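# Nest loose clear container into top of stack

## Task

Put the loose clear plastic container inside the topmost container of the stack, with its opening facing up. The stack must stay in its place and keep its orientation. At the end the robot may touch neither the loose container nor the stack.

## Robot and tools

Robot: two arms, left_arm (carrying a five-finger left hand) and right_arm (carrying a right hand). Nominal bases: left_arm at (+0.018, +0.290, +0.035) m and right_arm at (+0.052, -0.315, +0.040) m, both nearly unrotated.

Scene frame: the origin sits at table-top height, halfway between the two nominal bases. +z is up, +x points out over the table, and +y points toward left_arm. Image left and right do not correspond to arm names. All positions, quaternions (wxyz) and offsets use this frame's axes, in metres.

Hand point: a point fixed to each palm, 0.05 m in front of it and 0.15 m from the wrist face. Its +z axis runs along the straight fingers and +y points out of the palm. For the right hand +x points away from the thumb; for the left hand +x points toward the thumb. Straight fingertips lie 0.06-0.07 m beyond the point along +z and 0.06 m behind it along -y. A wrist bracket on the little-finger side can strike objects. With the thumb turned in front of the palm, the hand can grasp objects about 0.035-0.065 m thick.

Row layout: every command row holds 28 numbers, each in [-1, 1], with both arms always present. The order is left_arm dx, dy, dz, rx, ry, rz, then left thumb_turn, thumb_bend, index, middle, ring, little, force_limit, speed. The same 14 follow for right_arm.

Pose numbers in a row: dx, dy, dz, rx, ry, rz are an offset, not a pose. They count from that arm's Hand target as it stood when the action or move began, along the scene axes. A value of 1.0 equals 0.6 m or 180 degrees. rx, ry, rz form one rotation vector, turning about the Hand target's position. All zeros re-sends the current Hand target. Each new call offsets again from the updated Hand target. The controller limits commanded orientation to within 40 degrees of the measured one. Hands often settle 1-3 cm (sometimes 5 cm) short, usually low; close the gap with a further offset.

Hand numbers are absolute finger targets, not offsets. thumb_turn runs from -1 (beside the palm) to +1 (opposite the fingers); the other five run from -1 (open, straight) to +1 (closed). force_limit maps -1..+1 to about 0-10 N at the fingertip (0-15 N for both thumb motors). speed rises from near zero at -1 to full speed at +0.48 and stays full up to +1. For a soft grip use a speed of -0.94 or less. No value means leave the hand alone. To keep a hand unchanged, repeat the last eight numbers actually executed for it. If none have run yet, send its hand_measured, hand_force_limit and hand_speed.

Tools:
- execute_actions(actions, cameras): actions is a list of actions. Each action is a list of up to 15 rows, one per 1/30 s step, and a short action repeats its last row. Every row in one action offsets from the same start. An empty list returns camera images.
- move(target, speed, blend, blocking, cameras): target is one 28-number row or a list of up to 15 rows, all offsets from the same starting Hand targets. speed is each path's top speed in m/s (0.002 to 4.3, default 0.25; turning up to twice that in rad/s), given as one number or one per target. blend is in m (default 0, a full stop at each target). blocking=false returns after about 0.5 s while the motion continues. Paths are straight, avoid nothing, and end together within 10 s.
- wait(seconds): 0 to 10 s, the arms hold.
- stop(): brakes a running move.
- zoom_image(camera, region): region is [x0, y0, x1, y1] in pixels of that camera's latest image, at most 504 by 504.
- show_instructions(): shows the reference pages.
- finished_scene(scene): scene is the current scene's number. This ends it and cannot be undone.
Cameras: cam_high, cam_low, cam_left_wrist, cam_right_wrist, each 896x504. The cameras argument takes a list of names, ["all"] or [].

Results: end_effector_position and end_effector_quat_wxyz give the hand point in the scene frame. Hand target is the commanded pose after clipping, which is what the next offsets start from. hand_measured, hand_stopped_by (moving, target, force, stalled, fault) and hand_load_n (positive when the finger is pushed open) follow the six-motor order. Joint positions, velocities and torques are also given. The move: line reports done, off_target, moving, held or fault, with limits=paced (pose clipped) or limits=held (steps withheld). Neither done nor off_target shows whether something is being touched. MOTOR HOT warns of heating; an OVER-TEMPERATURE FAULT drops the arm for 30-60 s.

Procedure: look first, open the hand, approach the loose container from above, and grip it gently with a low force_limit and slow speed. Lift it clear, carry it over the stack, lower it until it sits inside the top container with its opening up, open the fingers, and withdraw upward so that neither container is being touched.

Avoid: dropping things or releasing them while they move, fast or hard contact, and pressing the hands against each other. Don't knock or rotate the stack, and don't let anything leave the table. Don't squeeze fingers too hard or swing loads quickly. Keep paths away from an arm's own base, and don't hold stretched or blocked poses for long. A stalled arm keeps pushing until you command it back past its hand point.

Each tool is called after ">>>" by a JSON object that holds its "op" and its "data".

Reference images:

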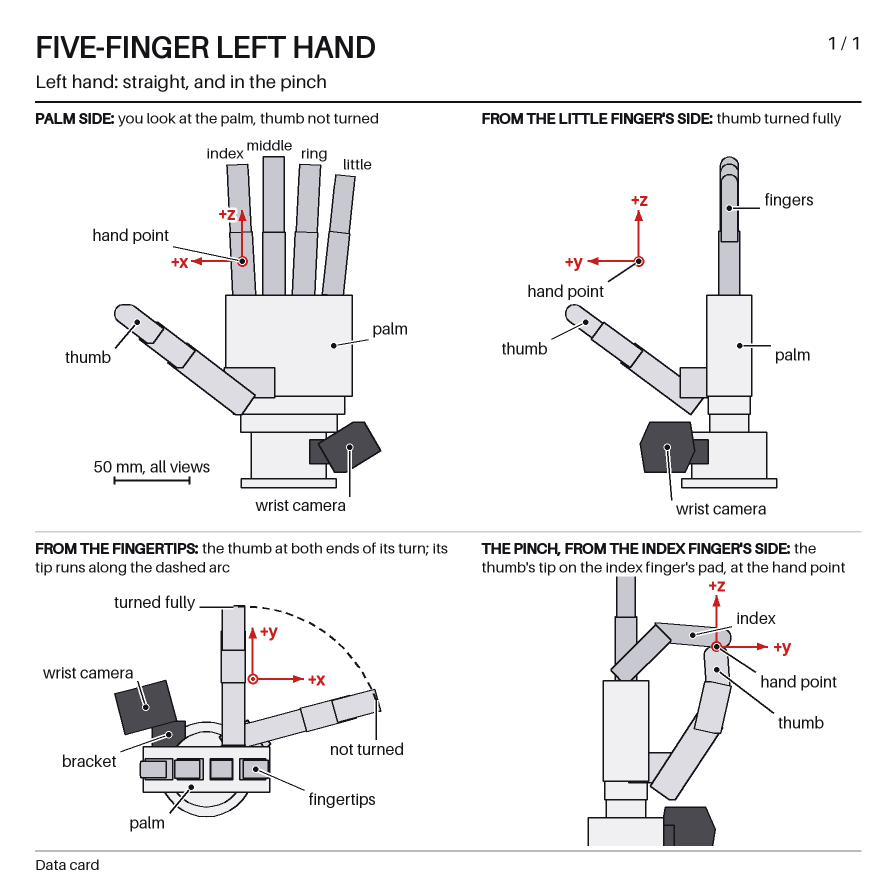

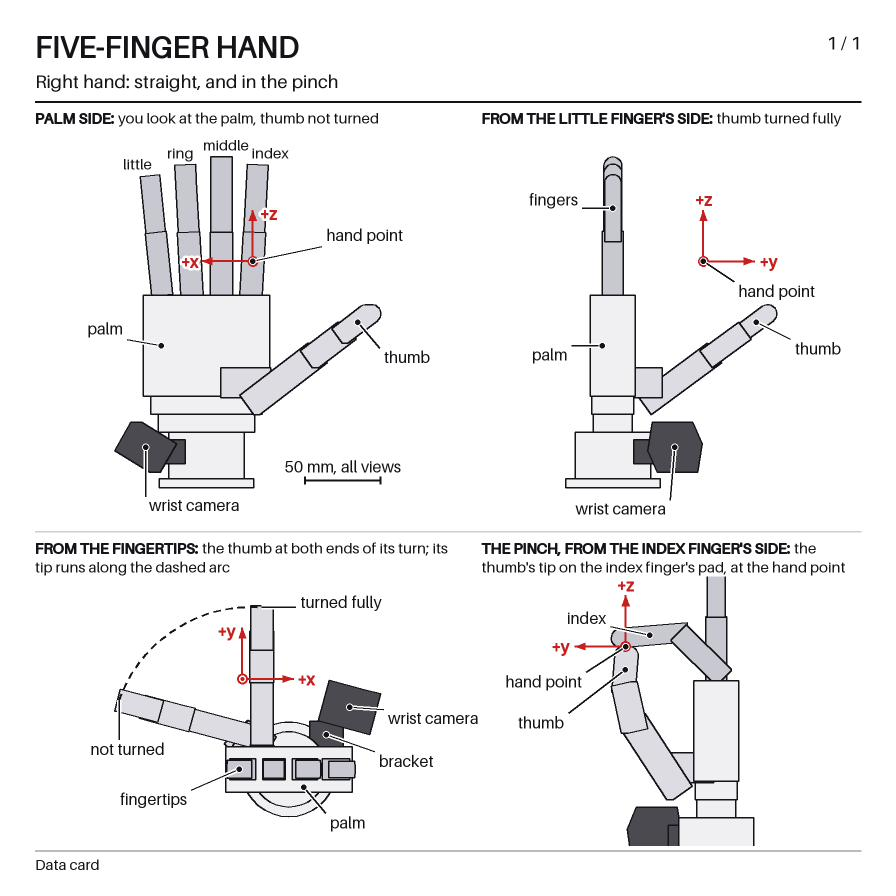

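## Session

>>> {"op": "execute_actions", "data": {"actions": []}}

>>> {"op": "zoom_image", "data": {"camera": "cam_high", "region": [230, 140, 430, 420]}}

>>> {"op": "zoom_image", "data": {"camera": "cam_low", "region": [380, 210, 580, 310]}}

Scene clock: 0.00 s.
left_arm: end_effector_position=(+0.5075, +0.3987, +0.2293) hand_measured=(-1.000, -1.000, -1.000, -1.000, -1.000, -1.000) hand_load_n=(+0.0, +0.0, +0.0, +0.0, +0.0, +0.5) hand_stopped_by=(target, target, target, target, target, target) hand_force_limit=0.00 hand_speed=-0.80 end_effector_quat_wxyz=(-0.106, +0.673, -0.387, +0.622) | right_arm: end_effector_position=(+0.6530, +0.0688, +0.3661) hand_measured=(-1.000, -1.000, -1.000, -1.000, -1.000, -1.000) hand_load_n=(+0.0, +0.0, +0.0, +0.0, +0.0, +0.0) hand_stopped_by=(target, target, target, target, target, target) hand_force_limit=0.00 hand_speed=-0.80 end_effector_quat_wxyz=(-0.612, +0.685, -0.032, +0.395)
Joint positions: left_arm=[0.63 1.452 0.771 0.329 0.934 -0.593] | right_arm=[0.441 1.597 1.25 0.416 -0.513 -0.493]
Joint velocities: within noise
Joint torques (N m): no reading
Motor temperatures (°C): left_arm=[37 33 33 31 30 29] | right_arm=[35 32 34 32 32 32]
Heat: left arm: hottest waist 37 °C; right arm: hottest waist 35 °C.
Hand target: left_arm +0.5131, +0.4027, +0.2392; -0.116, +0.665, -0.390, +0.626 | right_arm +0.6565, +0.0704, +0.3924; -0.619, +0.671, -0.023, +0.409
camera_calibration:
cam_left_wrist: T_world_to_cam=[[0.302036, 0.492456, 0.816248, -0.537475], [-0.648447, -0.521502, 0.554574, 0.406207], [0.698778, -0.696795, 0.16182, -0.00368858], [0, 0, 0, 1]] pos_world=[0.428317, 0.47395, 0.214038]
cam_right_wrist: T_world_to_cam=[[0.634534, -0.361632, -0.683073, -0.137753], [-0.755748, -0.105183, -0.64636, 0.733853], [0.161897, 0.926369, -0.340045, 0.0676187], [0, 0, 0, 1]] pos_world=[0.63107, -0.0352668, 0.403231]

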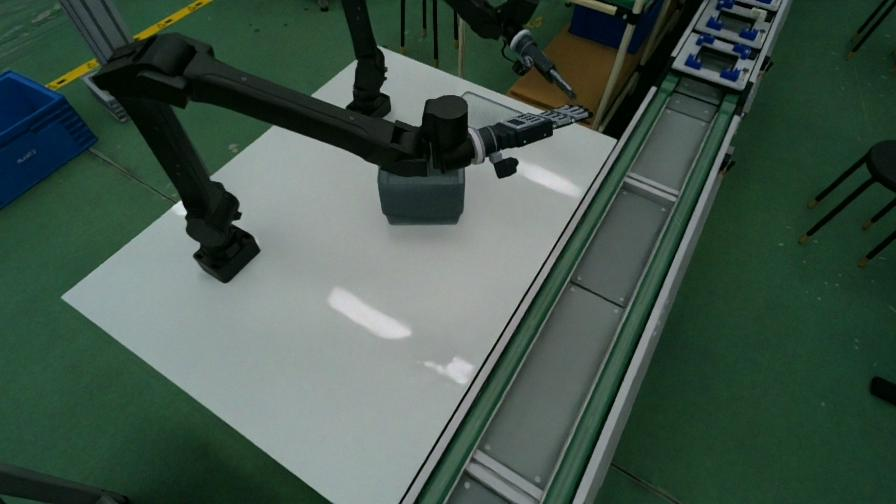

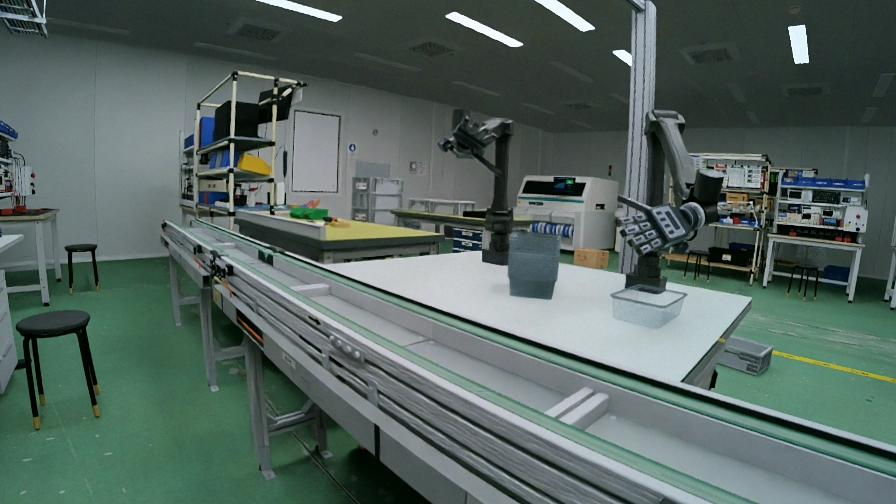

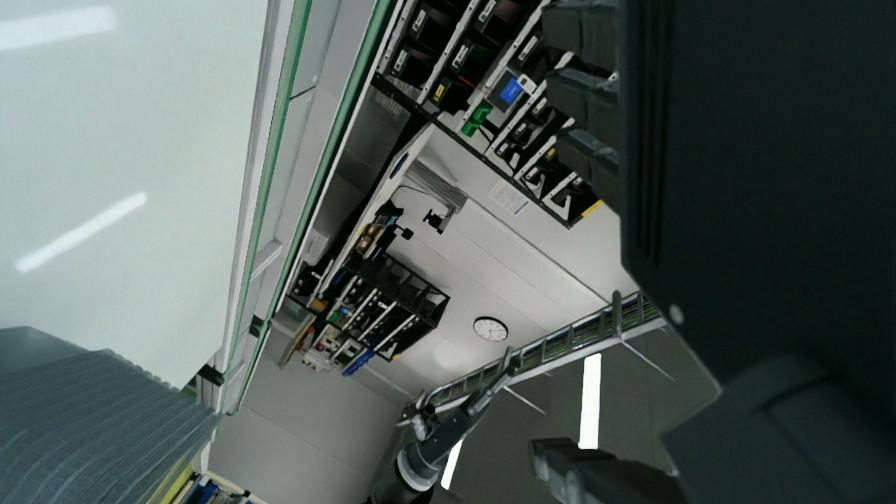

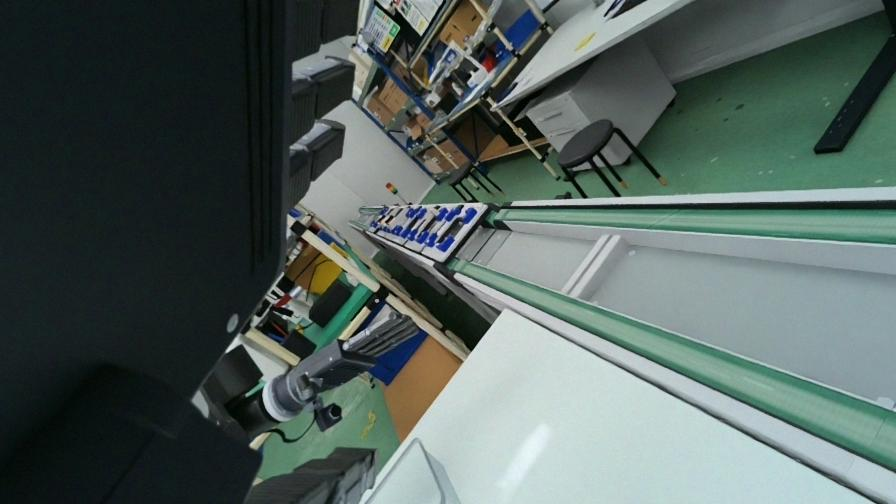

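Scaled by 1.800 from the camera's 896x504 image, which has a finer 1280x720 frame.

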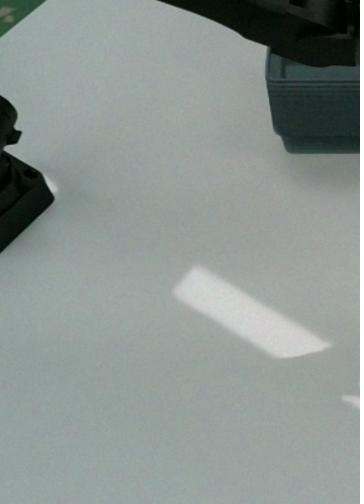

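Scaled by 2.520 from the camera's 896x504 image, which has a finer 1280x720 frame.

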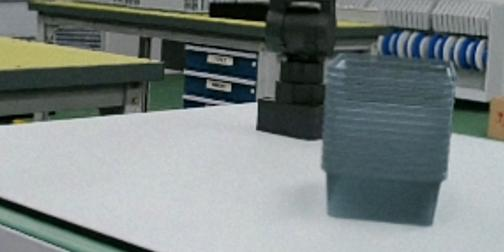

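>>> {"op": "move", "data": {"target": [0,0,0,0,0,0,-1,-1,-1,-1,-1,-1,0,-0.8,-0.34,-0.95,0.0,0,0,-0.28,-1,-1,-1,-1,-1,-1,0,-0.8], "cameras": ["cam_low","cam_high","cam_left_wrist"], "speed": 0.4}}

>>> {"op": "zoom_image", "data": {"camera": "cam_high", "region": [360, 60, 560, 240]}}

>>> {"op": "zoom_image", "data": {"camera": "cam_low", "region": [500, 190, 700, 340]}}

Scene clock: 9.57 s.
left_arm: end_effector_position=(+0.5075, +0.3988, +0.2293) hand_measured=(-1.000, -1.000, -1.000, -1.000, -1.000, -1.000) hand_load_n=(+0.0, +0.0, +0.0, +0.0, +0.5, +0.0) hand_stopped_by=(target, target, target, target, target, target) hand_force_limit=0.00 hand_speed=-0.80 end_effector_quat_wxyz=(-0.107, +0.673, -0.387, +0.621) | right_arm: end_effector_position=(+0.4494, -0.5018, +0.3797) hand_measured=(-1.000, -1.000, -1.000, -1.000, -1.000, -1.000) hand_load_n=(+0.0, +0.0, +0.0, +0.0, +0.0, +0.0) hand_stopped_by=(target, target, target, target, target, target) hand_force_limit=0.00 hand_speed=-0.80 end_effector_quat_wxyz=(-0.382, +0.601, -0.318, +0.626)
Joint positions: left_arm=[0.63 1.452 0.771 0.329 0.934 -0.593] | right_arm=[-0.768 0.875 0.662 0.326 -0.831 -0.452]
Joint torques (N m): left_arm=[-0.85 -9.11 7.58 1.59 0.22 -0.06] | right_arm=[0.5 -1.9 9.07 2.22 -0.15 0.18]
Heat: left arm: hottest waist 37 °C; right arm: hottest elbow 36 °C.
Hand target: left_arm +0.5132, +0.4027, +0.2392; -0.116, +0.665, -0.390, +0.626 | right_arm +0.4526, -0.4996, +0.3924; -0.386, +0.597, -0.306, +0.633
Off the commanded pose: left_arm 0.012 m, 2 deg | right_arm 0.013 m, 2 deg.
move: off_target (left_arm, right_arm)
camera_calibration:
cam_left_wrist: T_world_to_cam=[[0.301924, 0.492503, 0.816261, -0.537452], [-0.648216, -0.521776, 0.554587, 0.406236], [0.699041, -0.696557, 0.161712, -0.00389153], [0, 0, 0, 1]] pos_world=[0.428319, 0.47395, 0.214038]
Images, in order (width x height): cam_high 896x504, cam_low 896x504, cam_left_wrist 896x504.

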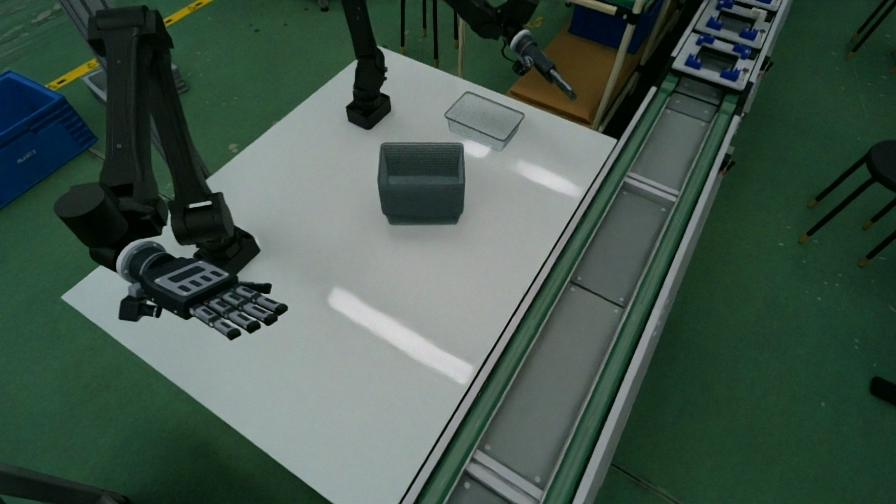

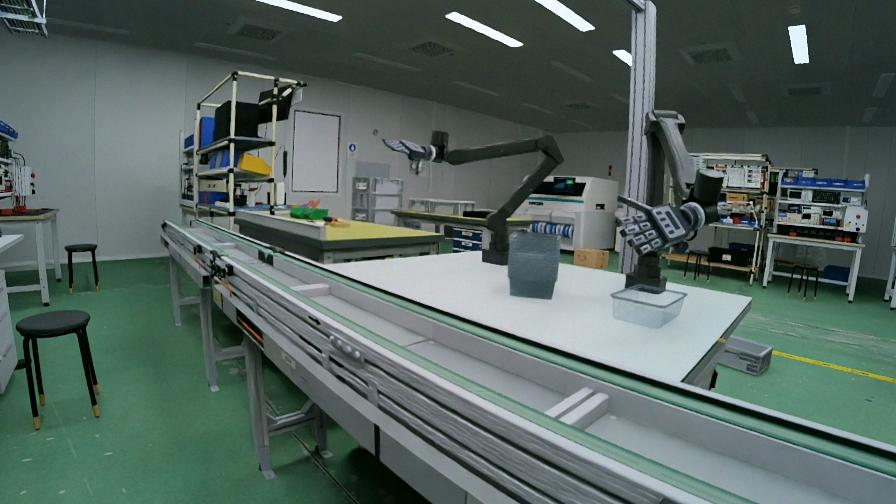

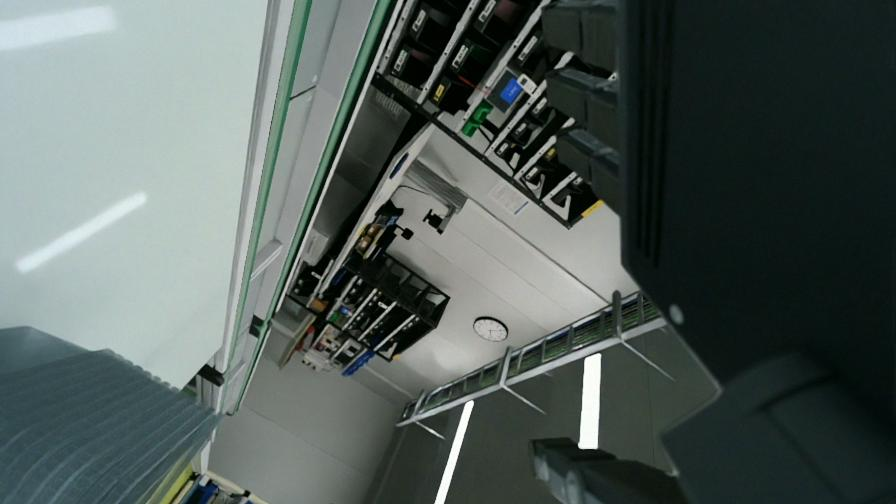

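Scaled by 2.520 from the camera's 896x504 image, which has a finer 1280x720 frame.

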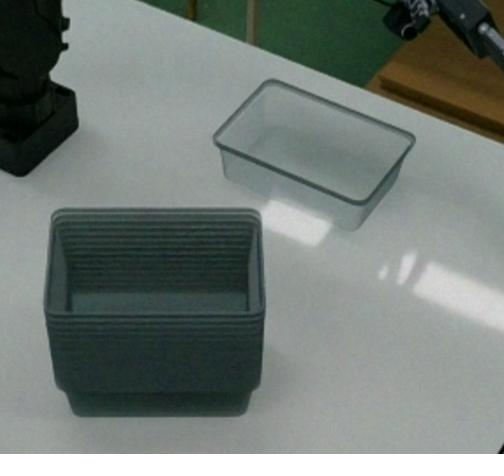

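Scaled by 2.520 from the camera's 896x504 image, which has a finer 1280x720 frame.

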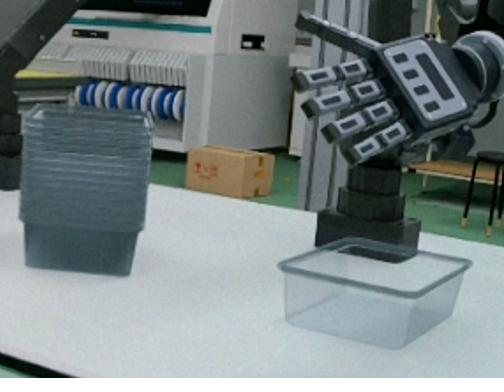

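>>> {"op": "move", "data": {"target": [-0.1487,0.0522,-0.157,0.2667,-0.0045,0.0463,1,0,-0.5,-0.5,-0.5,-0.5,0,0,0,0,0,0,0,0,-1,-1,-1,-1,-1,-1,0,-0.8], "cameras": ["cam_low","cam_high","cam_left_wrist"], "speed": 0.25}}

>>> {"op": "zoom_image", "data": {"camera": "cam_high", "region": [400, 60, 550, 180]}}

>>> {"op": "zoom_image", "data": {"camera": "cam_low", "region": [580, 210, 720, 350]}}

Scene clock: 15.80 s.
left_arm: end_effector_position=(+0.4223, +0.4337, +0.1384) hand_measured=(+1.000, +0.000, -0.500, -0.500, -0.500, -0.500) hand_load_n=(+0.0, +0.0, +0.0, +0.0, +0.0, +0.0) hand_stopped_by=(target, target, target, target, target, target) hand_force_limit=0.00 hand_speed=0.00 end_effector_quat_wxyz=(-0.408, +0.595, -0.559, +0.408) | right_arm: end_effector_position=(+0.4494, -0.5017, +0.3797) hand_measured=(-1.000, -1.000, -1.000, -1.000, -1.000, -1.000) hand_load_n=(-0.5, +0.0, +0.0, +0.0, +0.0, +0.0) hand_stopped_by=(target, target, target, target, target, target) hand_force_limit=0.00 hand_speed=-0.80 end_effector_quat_wxyz=(-0.382, +0.601, -0.318, +0.626)
Joint positions: left_arm=[0.641 1.182 0.456 0.323 0.554 0.19] | right_arm=[-0.768 0.875 0.662 0.326 -0.831 -0.451]
Joint torques (N m): left_arm=[-1.38 -5.54 5.72 2.37 -0.02 0.07] | right_arm=[0.38 -1.9 9.07 2.3 -0.16 0.13]
Heat: left arm: hottest waist 37 °C; right arm: hottest elbow 37 °C.
Hand target: left_arm +0.4240, +0.4341, +0.1451; -0.423, +0.582, -0.562, +0.408 | right_arm +0.4526, -0.4996, +0.3924; -0.386, +0.597, -0.306, +0.633
Off the commanded pose: left_arm 0.007 m, 2 deg | right_arm 0.013 m, 2 deg.
move: off_target (right_arm)
camera_calibration:
cam_left_wrist: T_world_to_cam=[[0.277062, -0.234943, 0.931686, -0.144675], [-0.555765, -0.83017, -0.0440717, 0.597295], [0.783812, -0.505588, -0.360582, 0.0483995], [0, 0, 0, 1]] pos_world=[0.334103, 0.486336, 0.178567]
Images, in order (width x height): cam_high 896x504, cam_low 896x504, cam_left_wrist 896x504.

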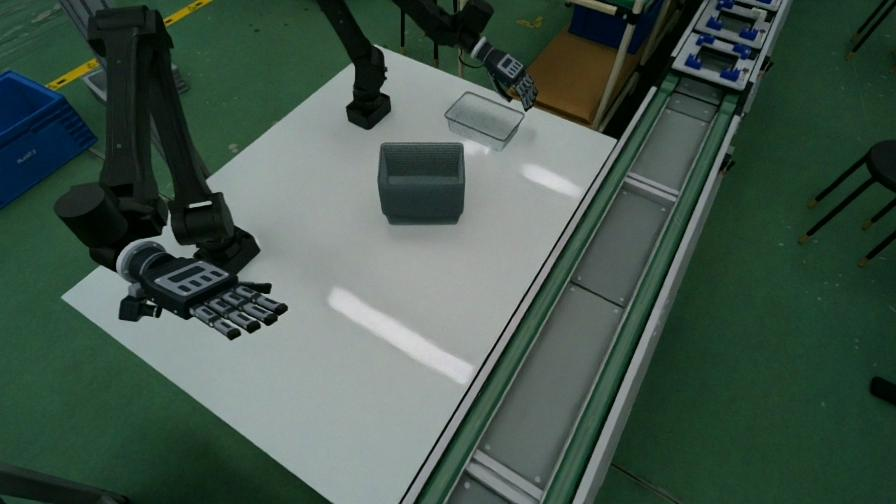

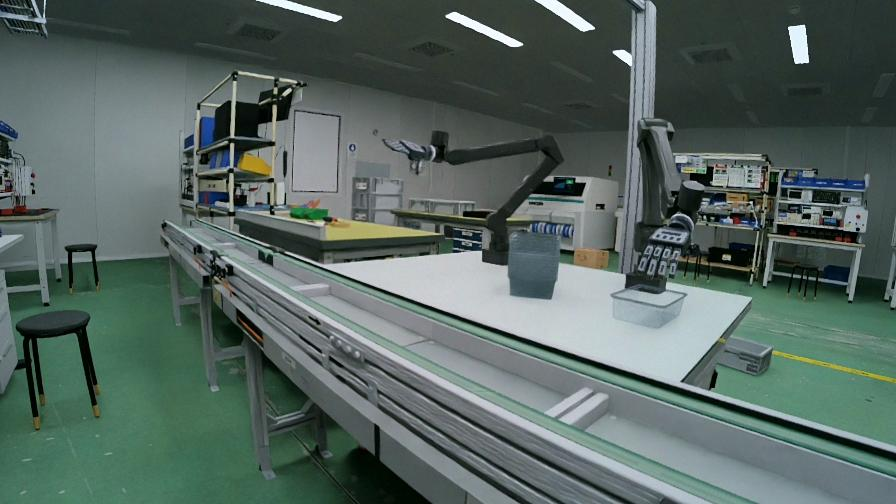

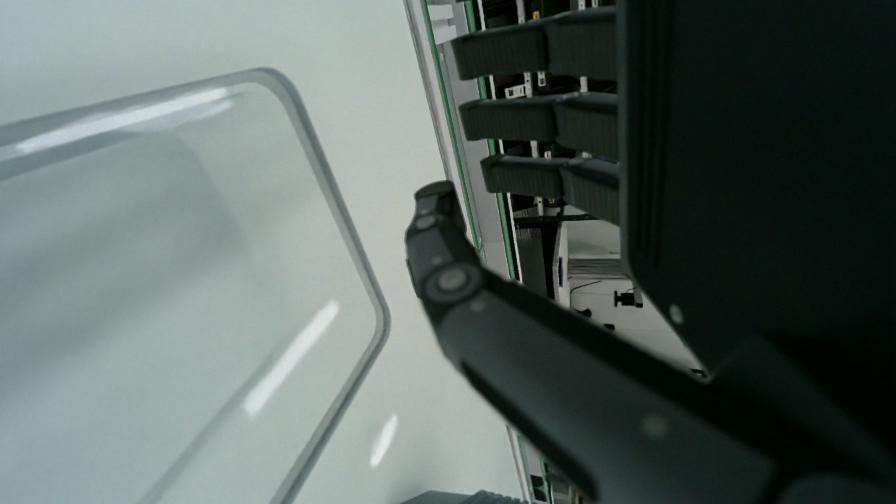

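Scaled by 3.360 from the camera's 896x504 image, which has a finer 1280x720 frame.

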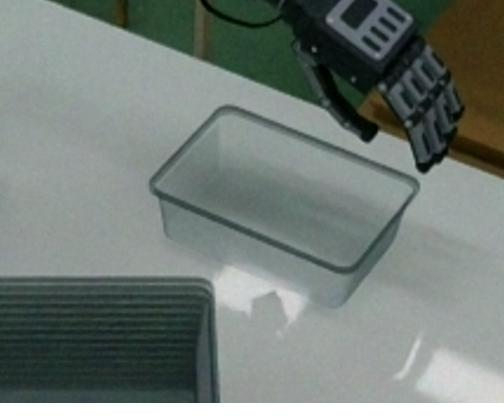

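Scaled by 3.600 from the camera's 896x504 image, which has a finer 1280x720 frame.

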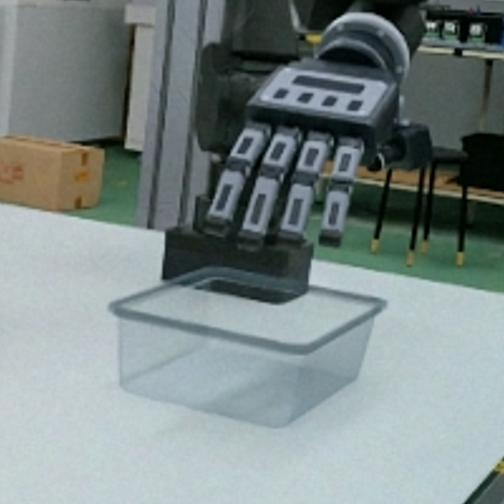

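>>> {"op": "zoom_image", "data": {"camera": "cam_left_wrist", "region": [180, 40, 500, 360]}}

Scaled by 1.575 from the camera's 896x504 image, which has a finer 1280x720 frame.

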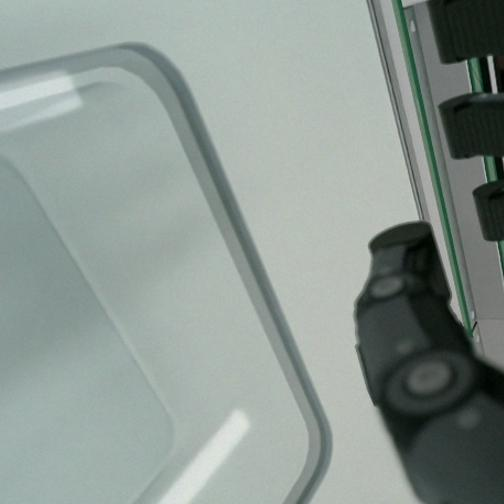

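>>> {"op": "move", "data": {"target": [0.038,-0.033,-0.064,0,0,0,1,0,-0.3,-0.3,-0.3,-0.3,0,0,0,0,0,0,0,0,-1,-1,-1,-1,-1,-1,0,-0.8], "cameras": ["cam_low","cam_high","cam_left_wrist"], "speed": 0.2}}

>>> {"op": "zoom_image", "data": {"camera": "cam_high", "region": [420, 60, 560, 170]}}

>>> {"op": "zoom_image", "data": {"camera": "cam_left_wrist", "region": [180, 0, 640, 460]}}

>>> {"op": "zoom_image", "data": {"camera": "cam_low", "region": [600, 230, 700, 330]}}

Scene clock: 18.20 s.
left_arm: end_effector_position=(+0.4446, +0.4169, +0.1059) hand_measured=(+1.000, +0.000, -0.300, -0.300, -0.300, -0.300) hand_load_n=(+0.0, +0.0, +0.0, +0.0, +0.0, +0.0) hand_stopped_by=(target, target, target, target, target, target) hand_force_limit=0.00 hand_speed=0.00 end_effector_quat_wxyz=(-0.421, +0.584, -0.565, +0.404) | right_arm: end_effector_position=(+0.4494, -0.5017, +0.3797) hand_measured=(-1.000, -1.000, -1.000, -1.000, -1.000, -1.000) hand_load_n=(+0.0, +0.0, +0.0, +0.0, +0.0, +0.0) hand_stopped_by=(target, target, target, target, target, target) hand_force_limit=0.00 hand_speed=-0.80 end_effector_quat_wxyz=(-0.382, +0.601, -0.318, +0.626)
Joint positions: left_arm=[0.547 1.317 0.426 0.526 0.463 0.173] | right_arm=[-0.768 0.875 0.662 0.326 -0.831 -0.451]
Joint torques (N m): left_arm=[-1.32 -4.95 5.03 2.43 -0.09 -0.14] | right_arm=[0.32 -1.85 9.1 2.25 -0.15 0.12]
Heat: left arm: hottest waist 37 °C; right arm: hottest elbow 37 °C.
Hand target: left_arm +0.4467, +0.4142, +0.1066; -0.423, +0.582, -0.562, +0.408 | right_arm +0.4526, -0.4996, +0.3924; -0.386, +0.597, -0.306, +0.633
Off the commanded pose: left_arm 0.003 m, 1 deg | right_arm 0.013 m, 2 deg.
move: off_target (right_arm)
camera_calibration:
cam_left_wrist: T_world_to_cam=[[0.263933, -0.266407, 0.92702, -0.105091], [-0.559038, -0.82546, -0.0780557, 0.597392], [0.786013, -0.497638, -0.366798, 0.00697548], [0, 0, 0, 1]] pos_world=[0.356219, 0.468597, 0.14661]
Images, in order (width x height): cam_high 896x504, cam_low 896x504, cam_left_wrist 896x504.

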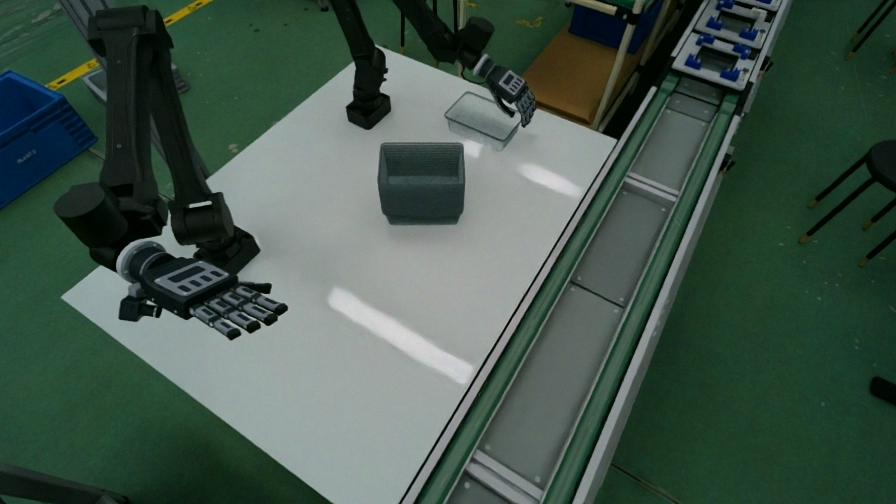

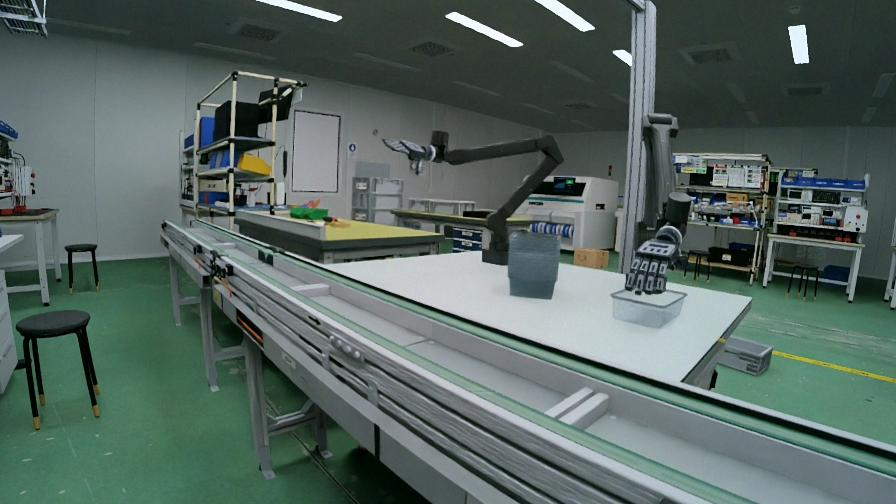

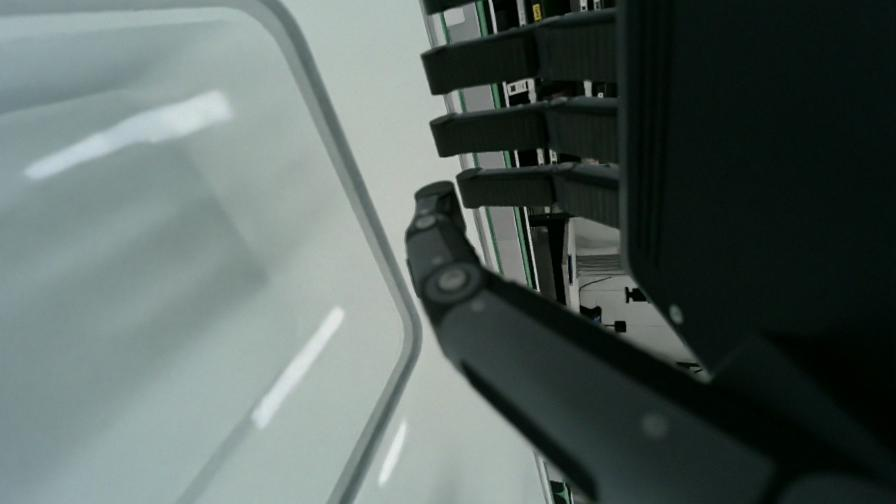

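Scaled by 3.600 from the camera's 896x504 image, which has a finer 1280x720 frame.

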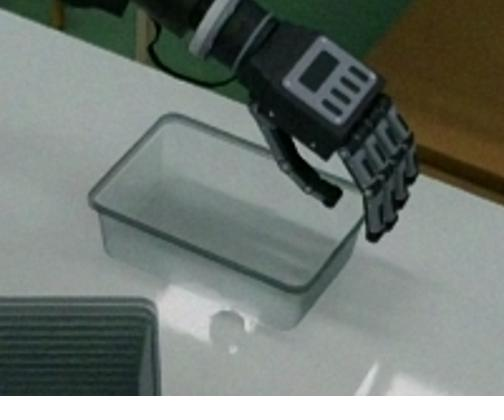

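Scaled by 1.096 from the camera's 896x504 image, which has a finer 1280x720 frame.

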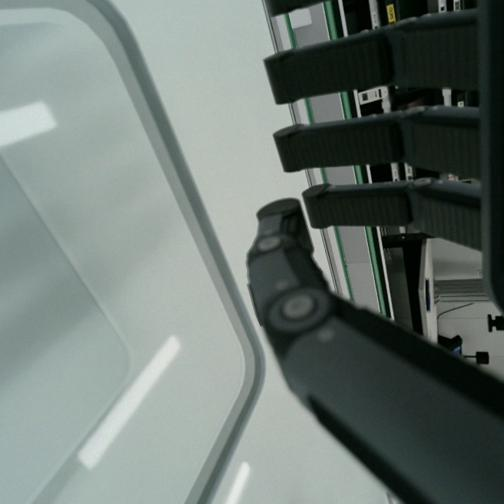

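Scaled by 5.040 from the camera's 896x504 image, which has a finer 1280x720 frame.

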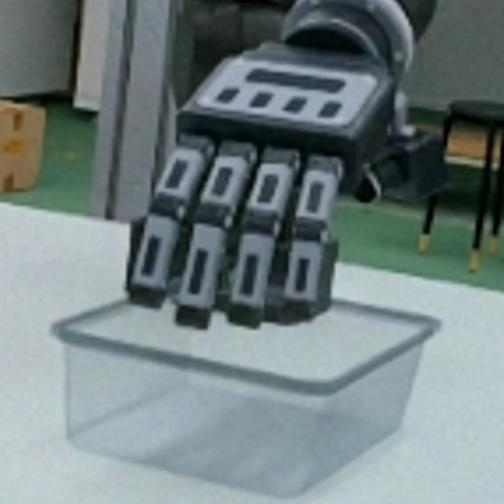

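>>> {"op": "move", "data": {"target": [[0.0098,-0.0098,-0.073,0,0,0,1,0,-0.3,-0.3,-0.3,-0.3,0,0,0,0,0,0,0,0,-1,-1,-1,-1,-1,-1,0,-0.8],[0.0098,-0.0098,-0.073,0,0,0,1,0,0,0,-0.2,-0.2,-0.4,-0.4,0,0,0,0,0,0,-1,-1,-1,-1,-1,-1,0,-0.8]], "cameras": ["cam_low","cam_high","cam_left_wrist"], "speed": 0.15}}

>>> {"op": "zoom_image", "data": {"camera": "cam_high", "region": [420, 60, 560, 170]}}

>>> {"op": "zoom_image", "data": {"camera": "cam_low", "region": [600, 230, 700, 330]}}

Scene clock: 21.00 s.
left_arm: end_effector_position=(+0.4507, +0.4129, +0.0623) hand_measured=(+1.000, +0.000, +0.000, +0.000, -0.200, -0.200) hand_load_n=(+0.0, +0.0, +0.0, +0.0, +0.0, +0.0) hand_stopped_by=(target, target, target, target, target, target) hand_force_limit=-0.40 hand_speed=-0.40 end_effector_quat_wxyz=(-0.422, +0.585, -0.564, +0.403) | right_arm: end_effector_position=(+0.4494, -0.5017, +0.3797) hand_measured=(-1.000, -1.000, -1.000, -1.000, -1.000, -1.000) hand_load_n=(-0.5, +0.0, +0.0, +0.0, +0.0, +0.0) hand_stopped_by=(target, target, target, target, target, target) hand_force_limit=0.00 hand_speed=-0.80 end_effector_quat_wxyz=(-0.382, +0.601, -0.318, +0.626)
Joint positions: left_arm=[0.524 1.497 0.398 0.739 0.438 0.163] | right_arm=[-0.768 0.875 0.662 0.326 -0.831 -0.451]
Joint torques (N m): left_arm=[-1.61 -6.07 3.84 2.43 -0.08 -0.14] | right_arm=[0.5 -1.85 9.09 2.29 -0.15 0.13]
Heat: left arm: hottest waist 37 °C; right arm: hottest elbow 37 °C.
Hand target: left_arm +0.4526, +0.4084, +0.0628; -0.423, +0.582, -0.562, +0.408 | right_arm +0.4526, -0.4996, +0.3924; -0.386, +0.597, -0.306, +0.633
Off the commanded pose: left_arm 0.005 m, 1 deg | right_arm 0.013 m, 2 deg.
move: off_target (right_arm)
camera_calibration:
cam_left_wrist: T_world_to_cam=[[0.263957, -0.265777, 0.927195, -0.0676969], [-0.555891, -0.827498, -0.0789461, 0.593507], [0.788233, -0.494581, -0.366166, -0.0180588], [0, 0, 0, 1]] pos_world=[0.362029, 0.464202, 0.103011]
Images, in order (width x height): cam_high 896x504, cam_low 896x504, cam_left_wrist 896x504.

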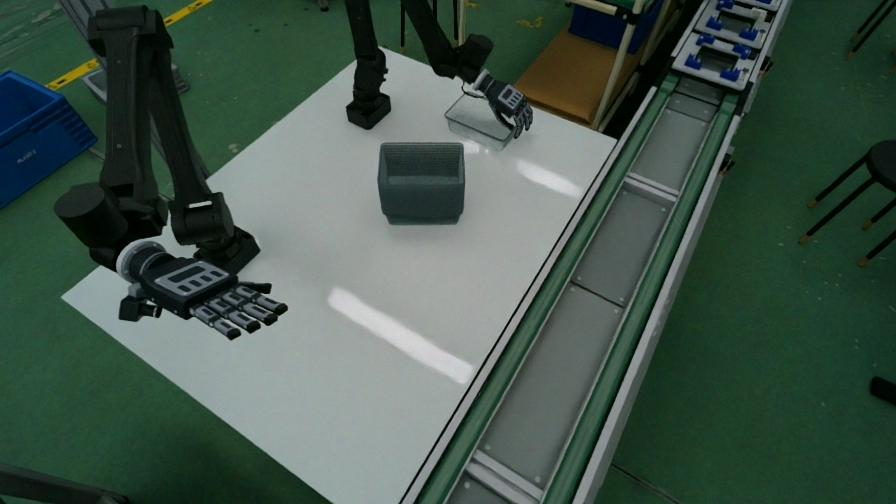

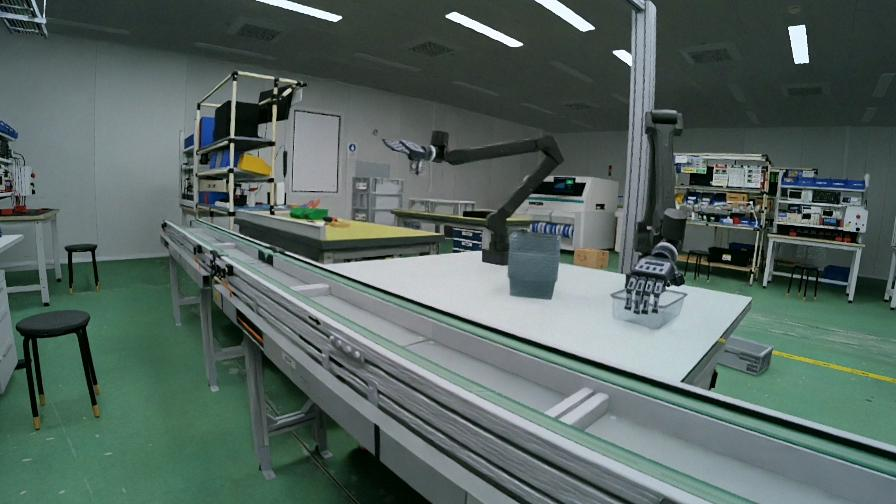

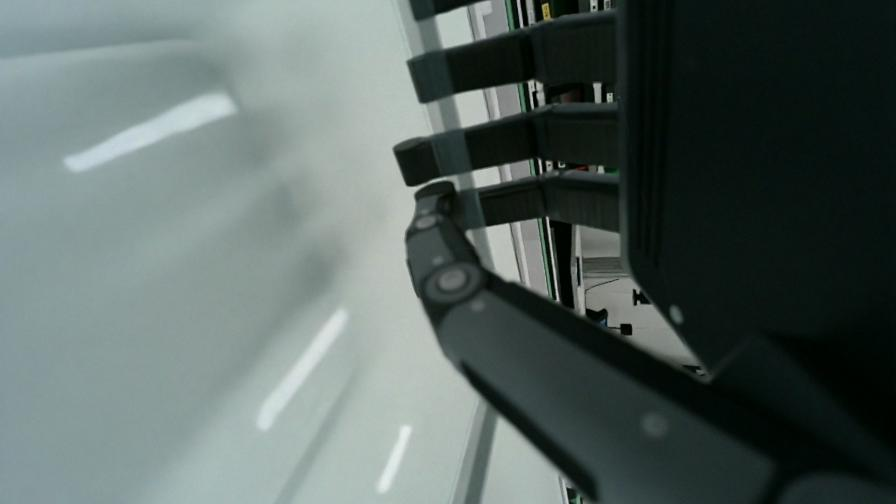

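Scaled by 3.600 from the camera's 896x504 image, which has a finer 1280x720 frame.

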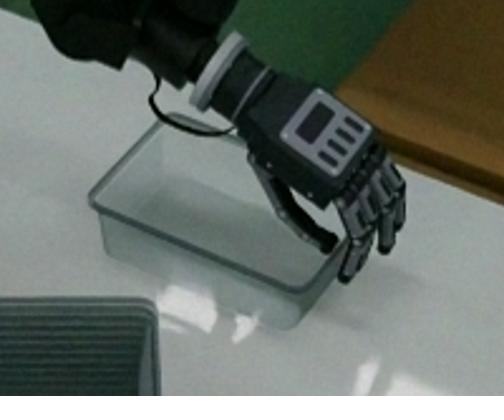

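Scaled by 5.040 from the camera's 896x504 image, which has a finer 1280x720 frame.

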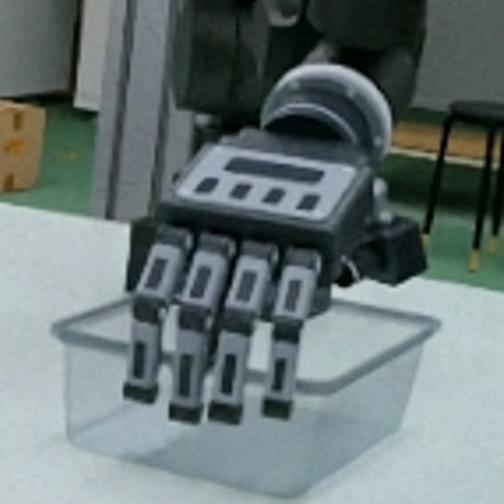

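>>> {"op": "move", "data": {"target": [0,0,0,0,0,0,1,0,0.45,0.45,-0.1,-0.1,-0.4,-0.88,0,0,0,0,0,0,-1,-1,-1,-1,-1,-1,0,-0.8], "cameras": ["cam_low","cam_high","cam_left_wrist"], "speed": 0.15}}

>>> {"op": "zoom_image", "data": {"camera": "cam_high", "region": [420, 60, 560, 170]}}

>>> {"op": "zoom_image", "data": {"camera": "cam_low", "region": [600, 230, 700, 330]}}

Scene clock: 21.93 s.
left_arm: end_effector_position=(+0.4507, +0.4128, +0.0624) hand_measured=(+1.000, +0.000, +0.154, +0.154, -0.100, -0.100) hand_load_n=(+0.5, +1.5, +5.0, +5.0, +0.0, +0.0) hand_stopped_by=(target, target, force, force, target, target) hand_force_limit=-0.40 hand_speed=-0.88 end_effector_quat_wxyz=(-0.421, +0.585, -0.563, +0.404) | right_arm: end_effector_position=(+0.4494, -0.5017, +0.3797) hand_measured=(-1.000, -1.000, -1.000, -1.000, -1.000, -1.000) hand_load_n=(-0.5, +0.0, -0.5, +0.0, +0.0, +0.0) hand_stopped_by=(target, target, target, target, target, target) hand_force_limit=0.00 hand_speed=-0.80 end_effector_quat_wxyz=(-0.382, +0.601, -0.318, +0.626)
Joint positions: left_arm=[0.524 1.497 0.398 0.739 0.438 0.16] | right_arm=[-0.768 0.875 0.662 0.326 -0.831 -0.451]
Joint torques (N m): left_arm=[-1.67 -6.07 3.81 2.39 -0.09 -0.11] | right_arm=[0.38 -1.85 9.06 2.28 -0.15 0.12]
Heat: left arm: hottest waist 37 °C; right arm: hottest elbow 37 °C.
Hand target: left_arm +0.4526, +0.4084, +0.0628; -0.423, +0.582, -0.562, +0.408 | right_arm +0.4526, -0.4996, +0.3924; -0.386, +0.597, -0.306, +0.633
Off the commanded pose: left_arm 0.005 m, 1 deg | right_arm 0.013 m, 2 deg.
move: off_target (right_arm)
camera_calibration:
cam_left_wrist: T_world_to_cam=[[0.264108, -0.263625, 0.927765, -0.0688411], [-0.555263, -0.828081, -0.0772329, 0.59329], [0.788626, -0.494756, -0.365084, -0.018282], [0, 0, 0, 1]] pos_world=[0.362031, 0.464099, 0.103015]
Images, in order (width x height): cam_high 896x504, cam_low 896x504, cam_left_wrist 896x504.

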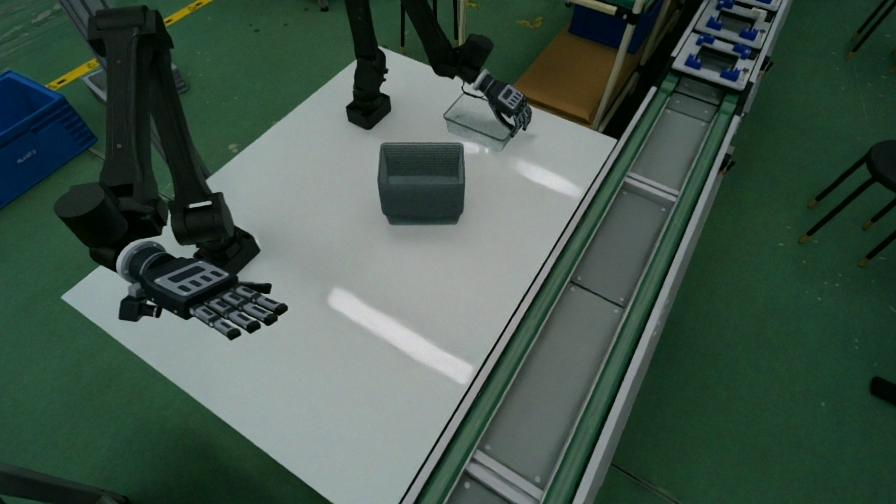

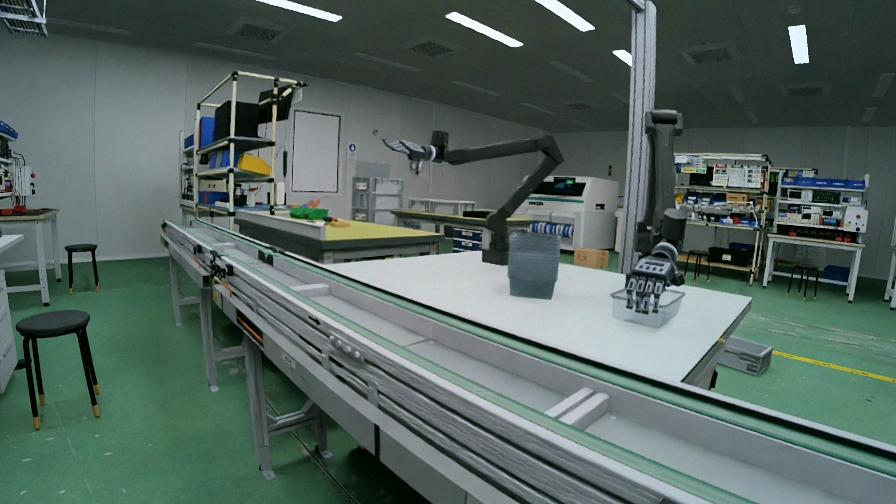

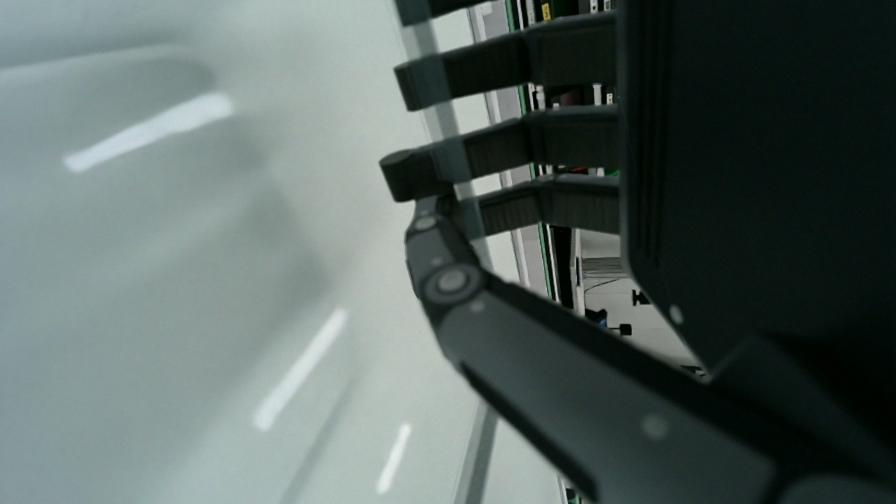

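Scaled by 3.600 from the camera's 896x504 image, which has a finer 1280x720 frame.

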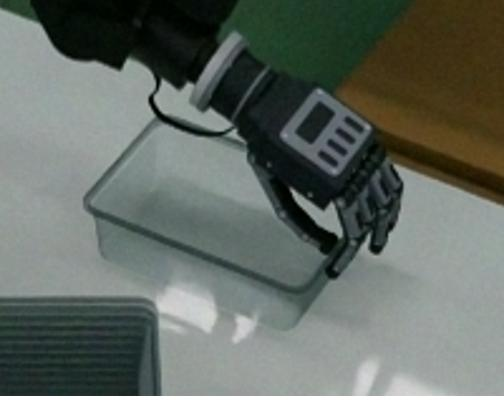

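Scaled by 5.040 from the camera's 896x504 image, which has a finer 1280x720 frame.

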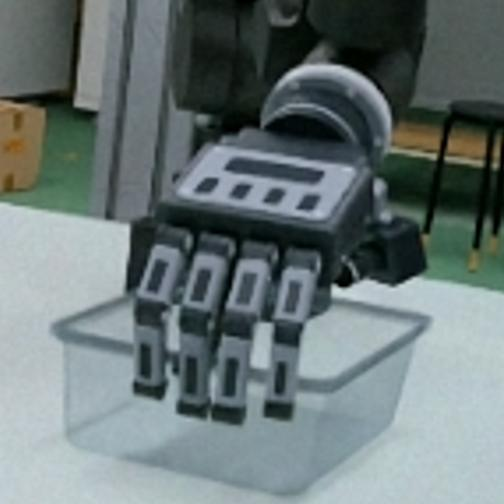

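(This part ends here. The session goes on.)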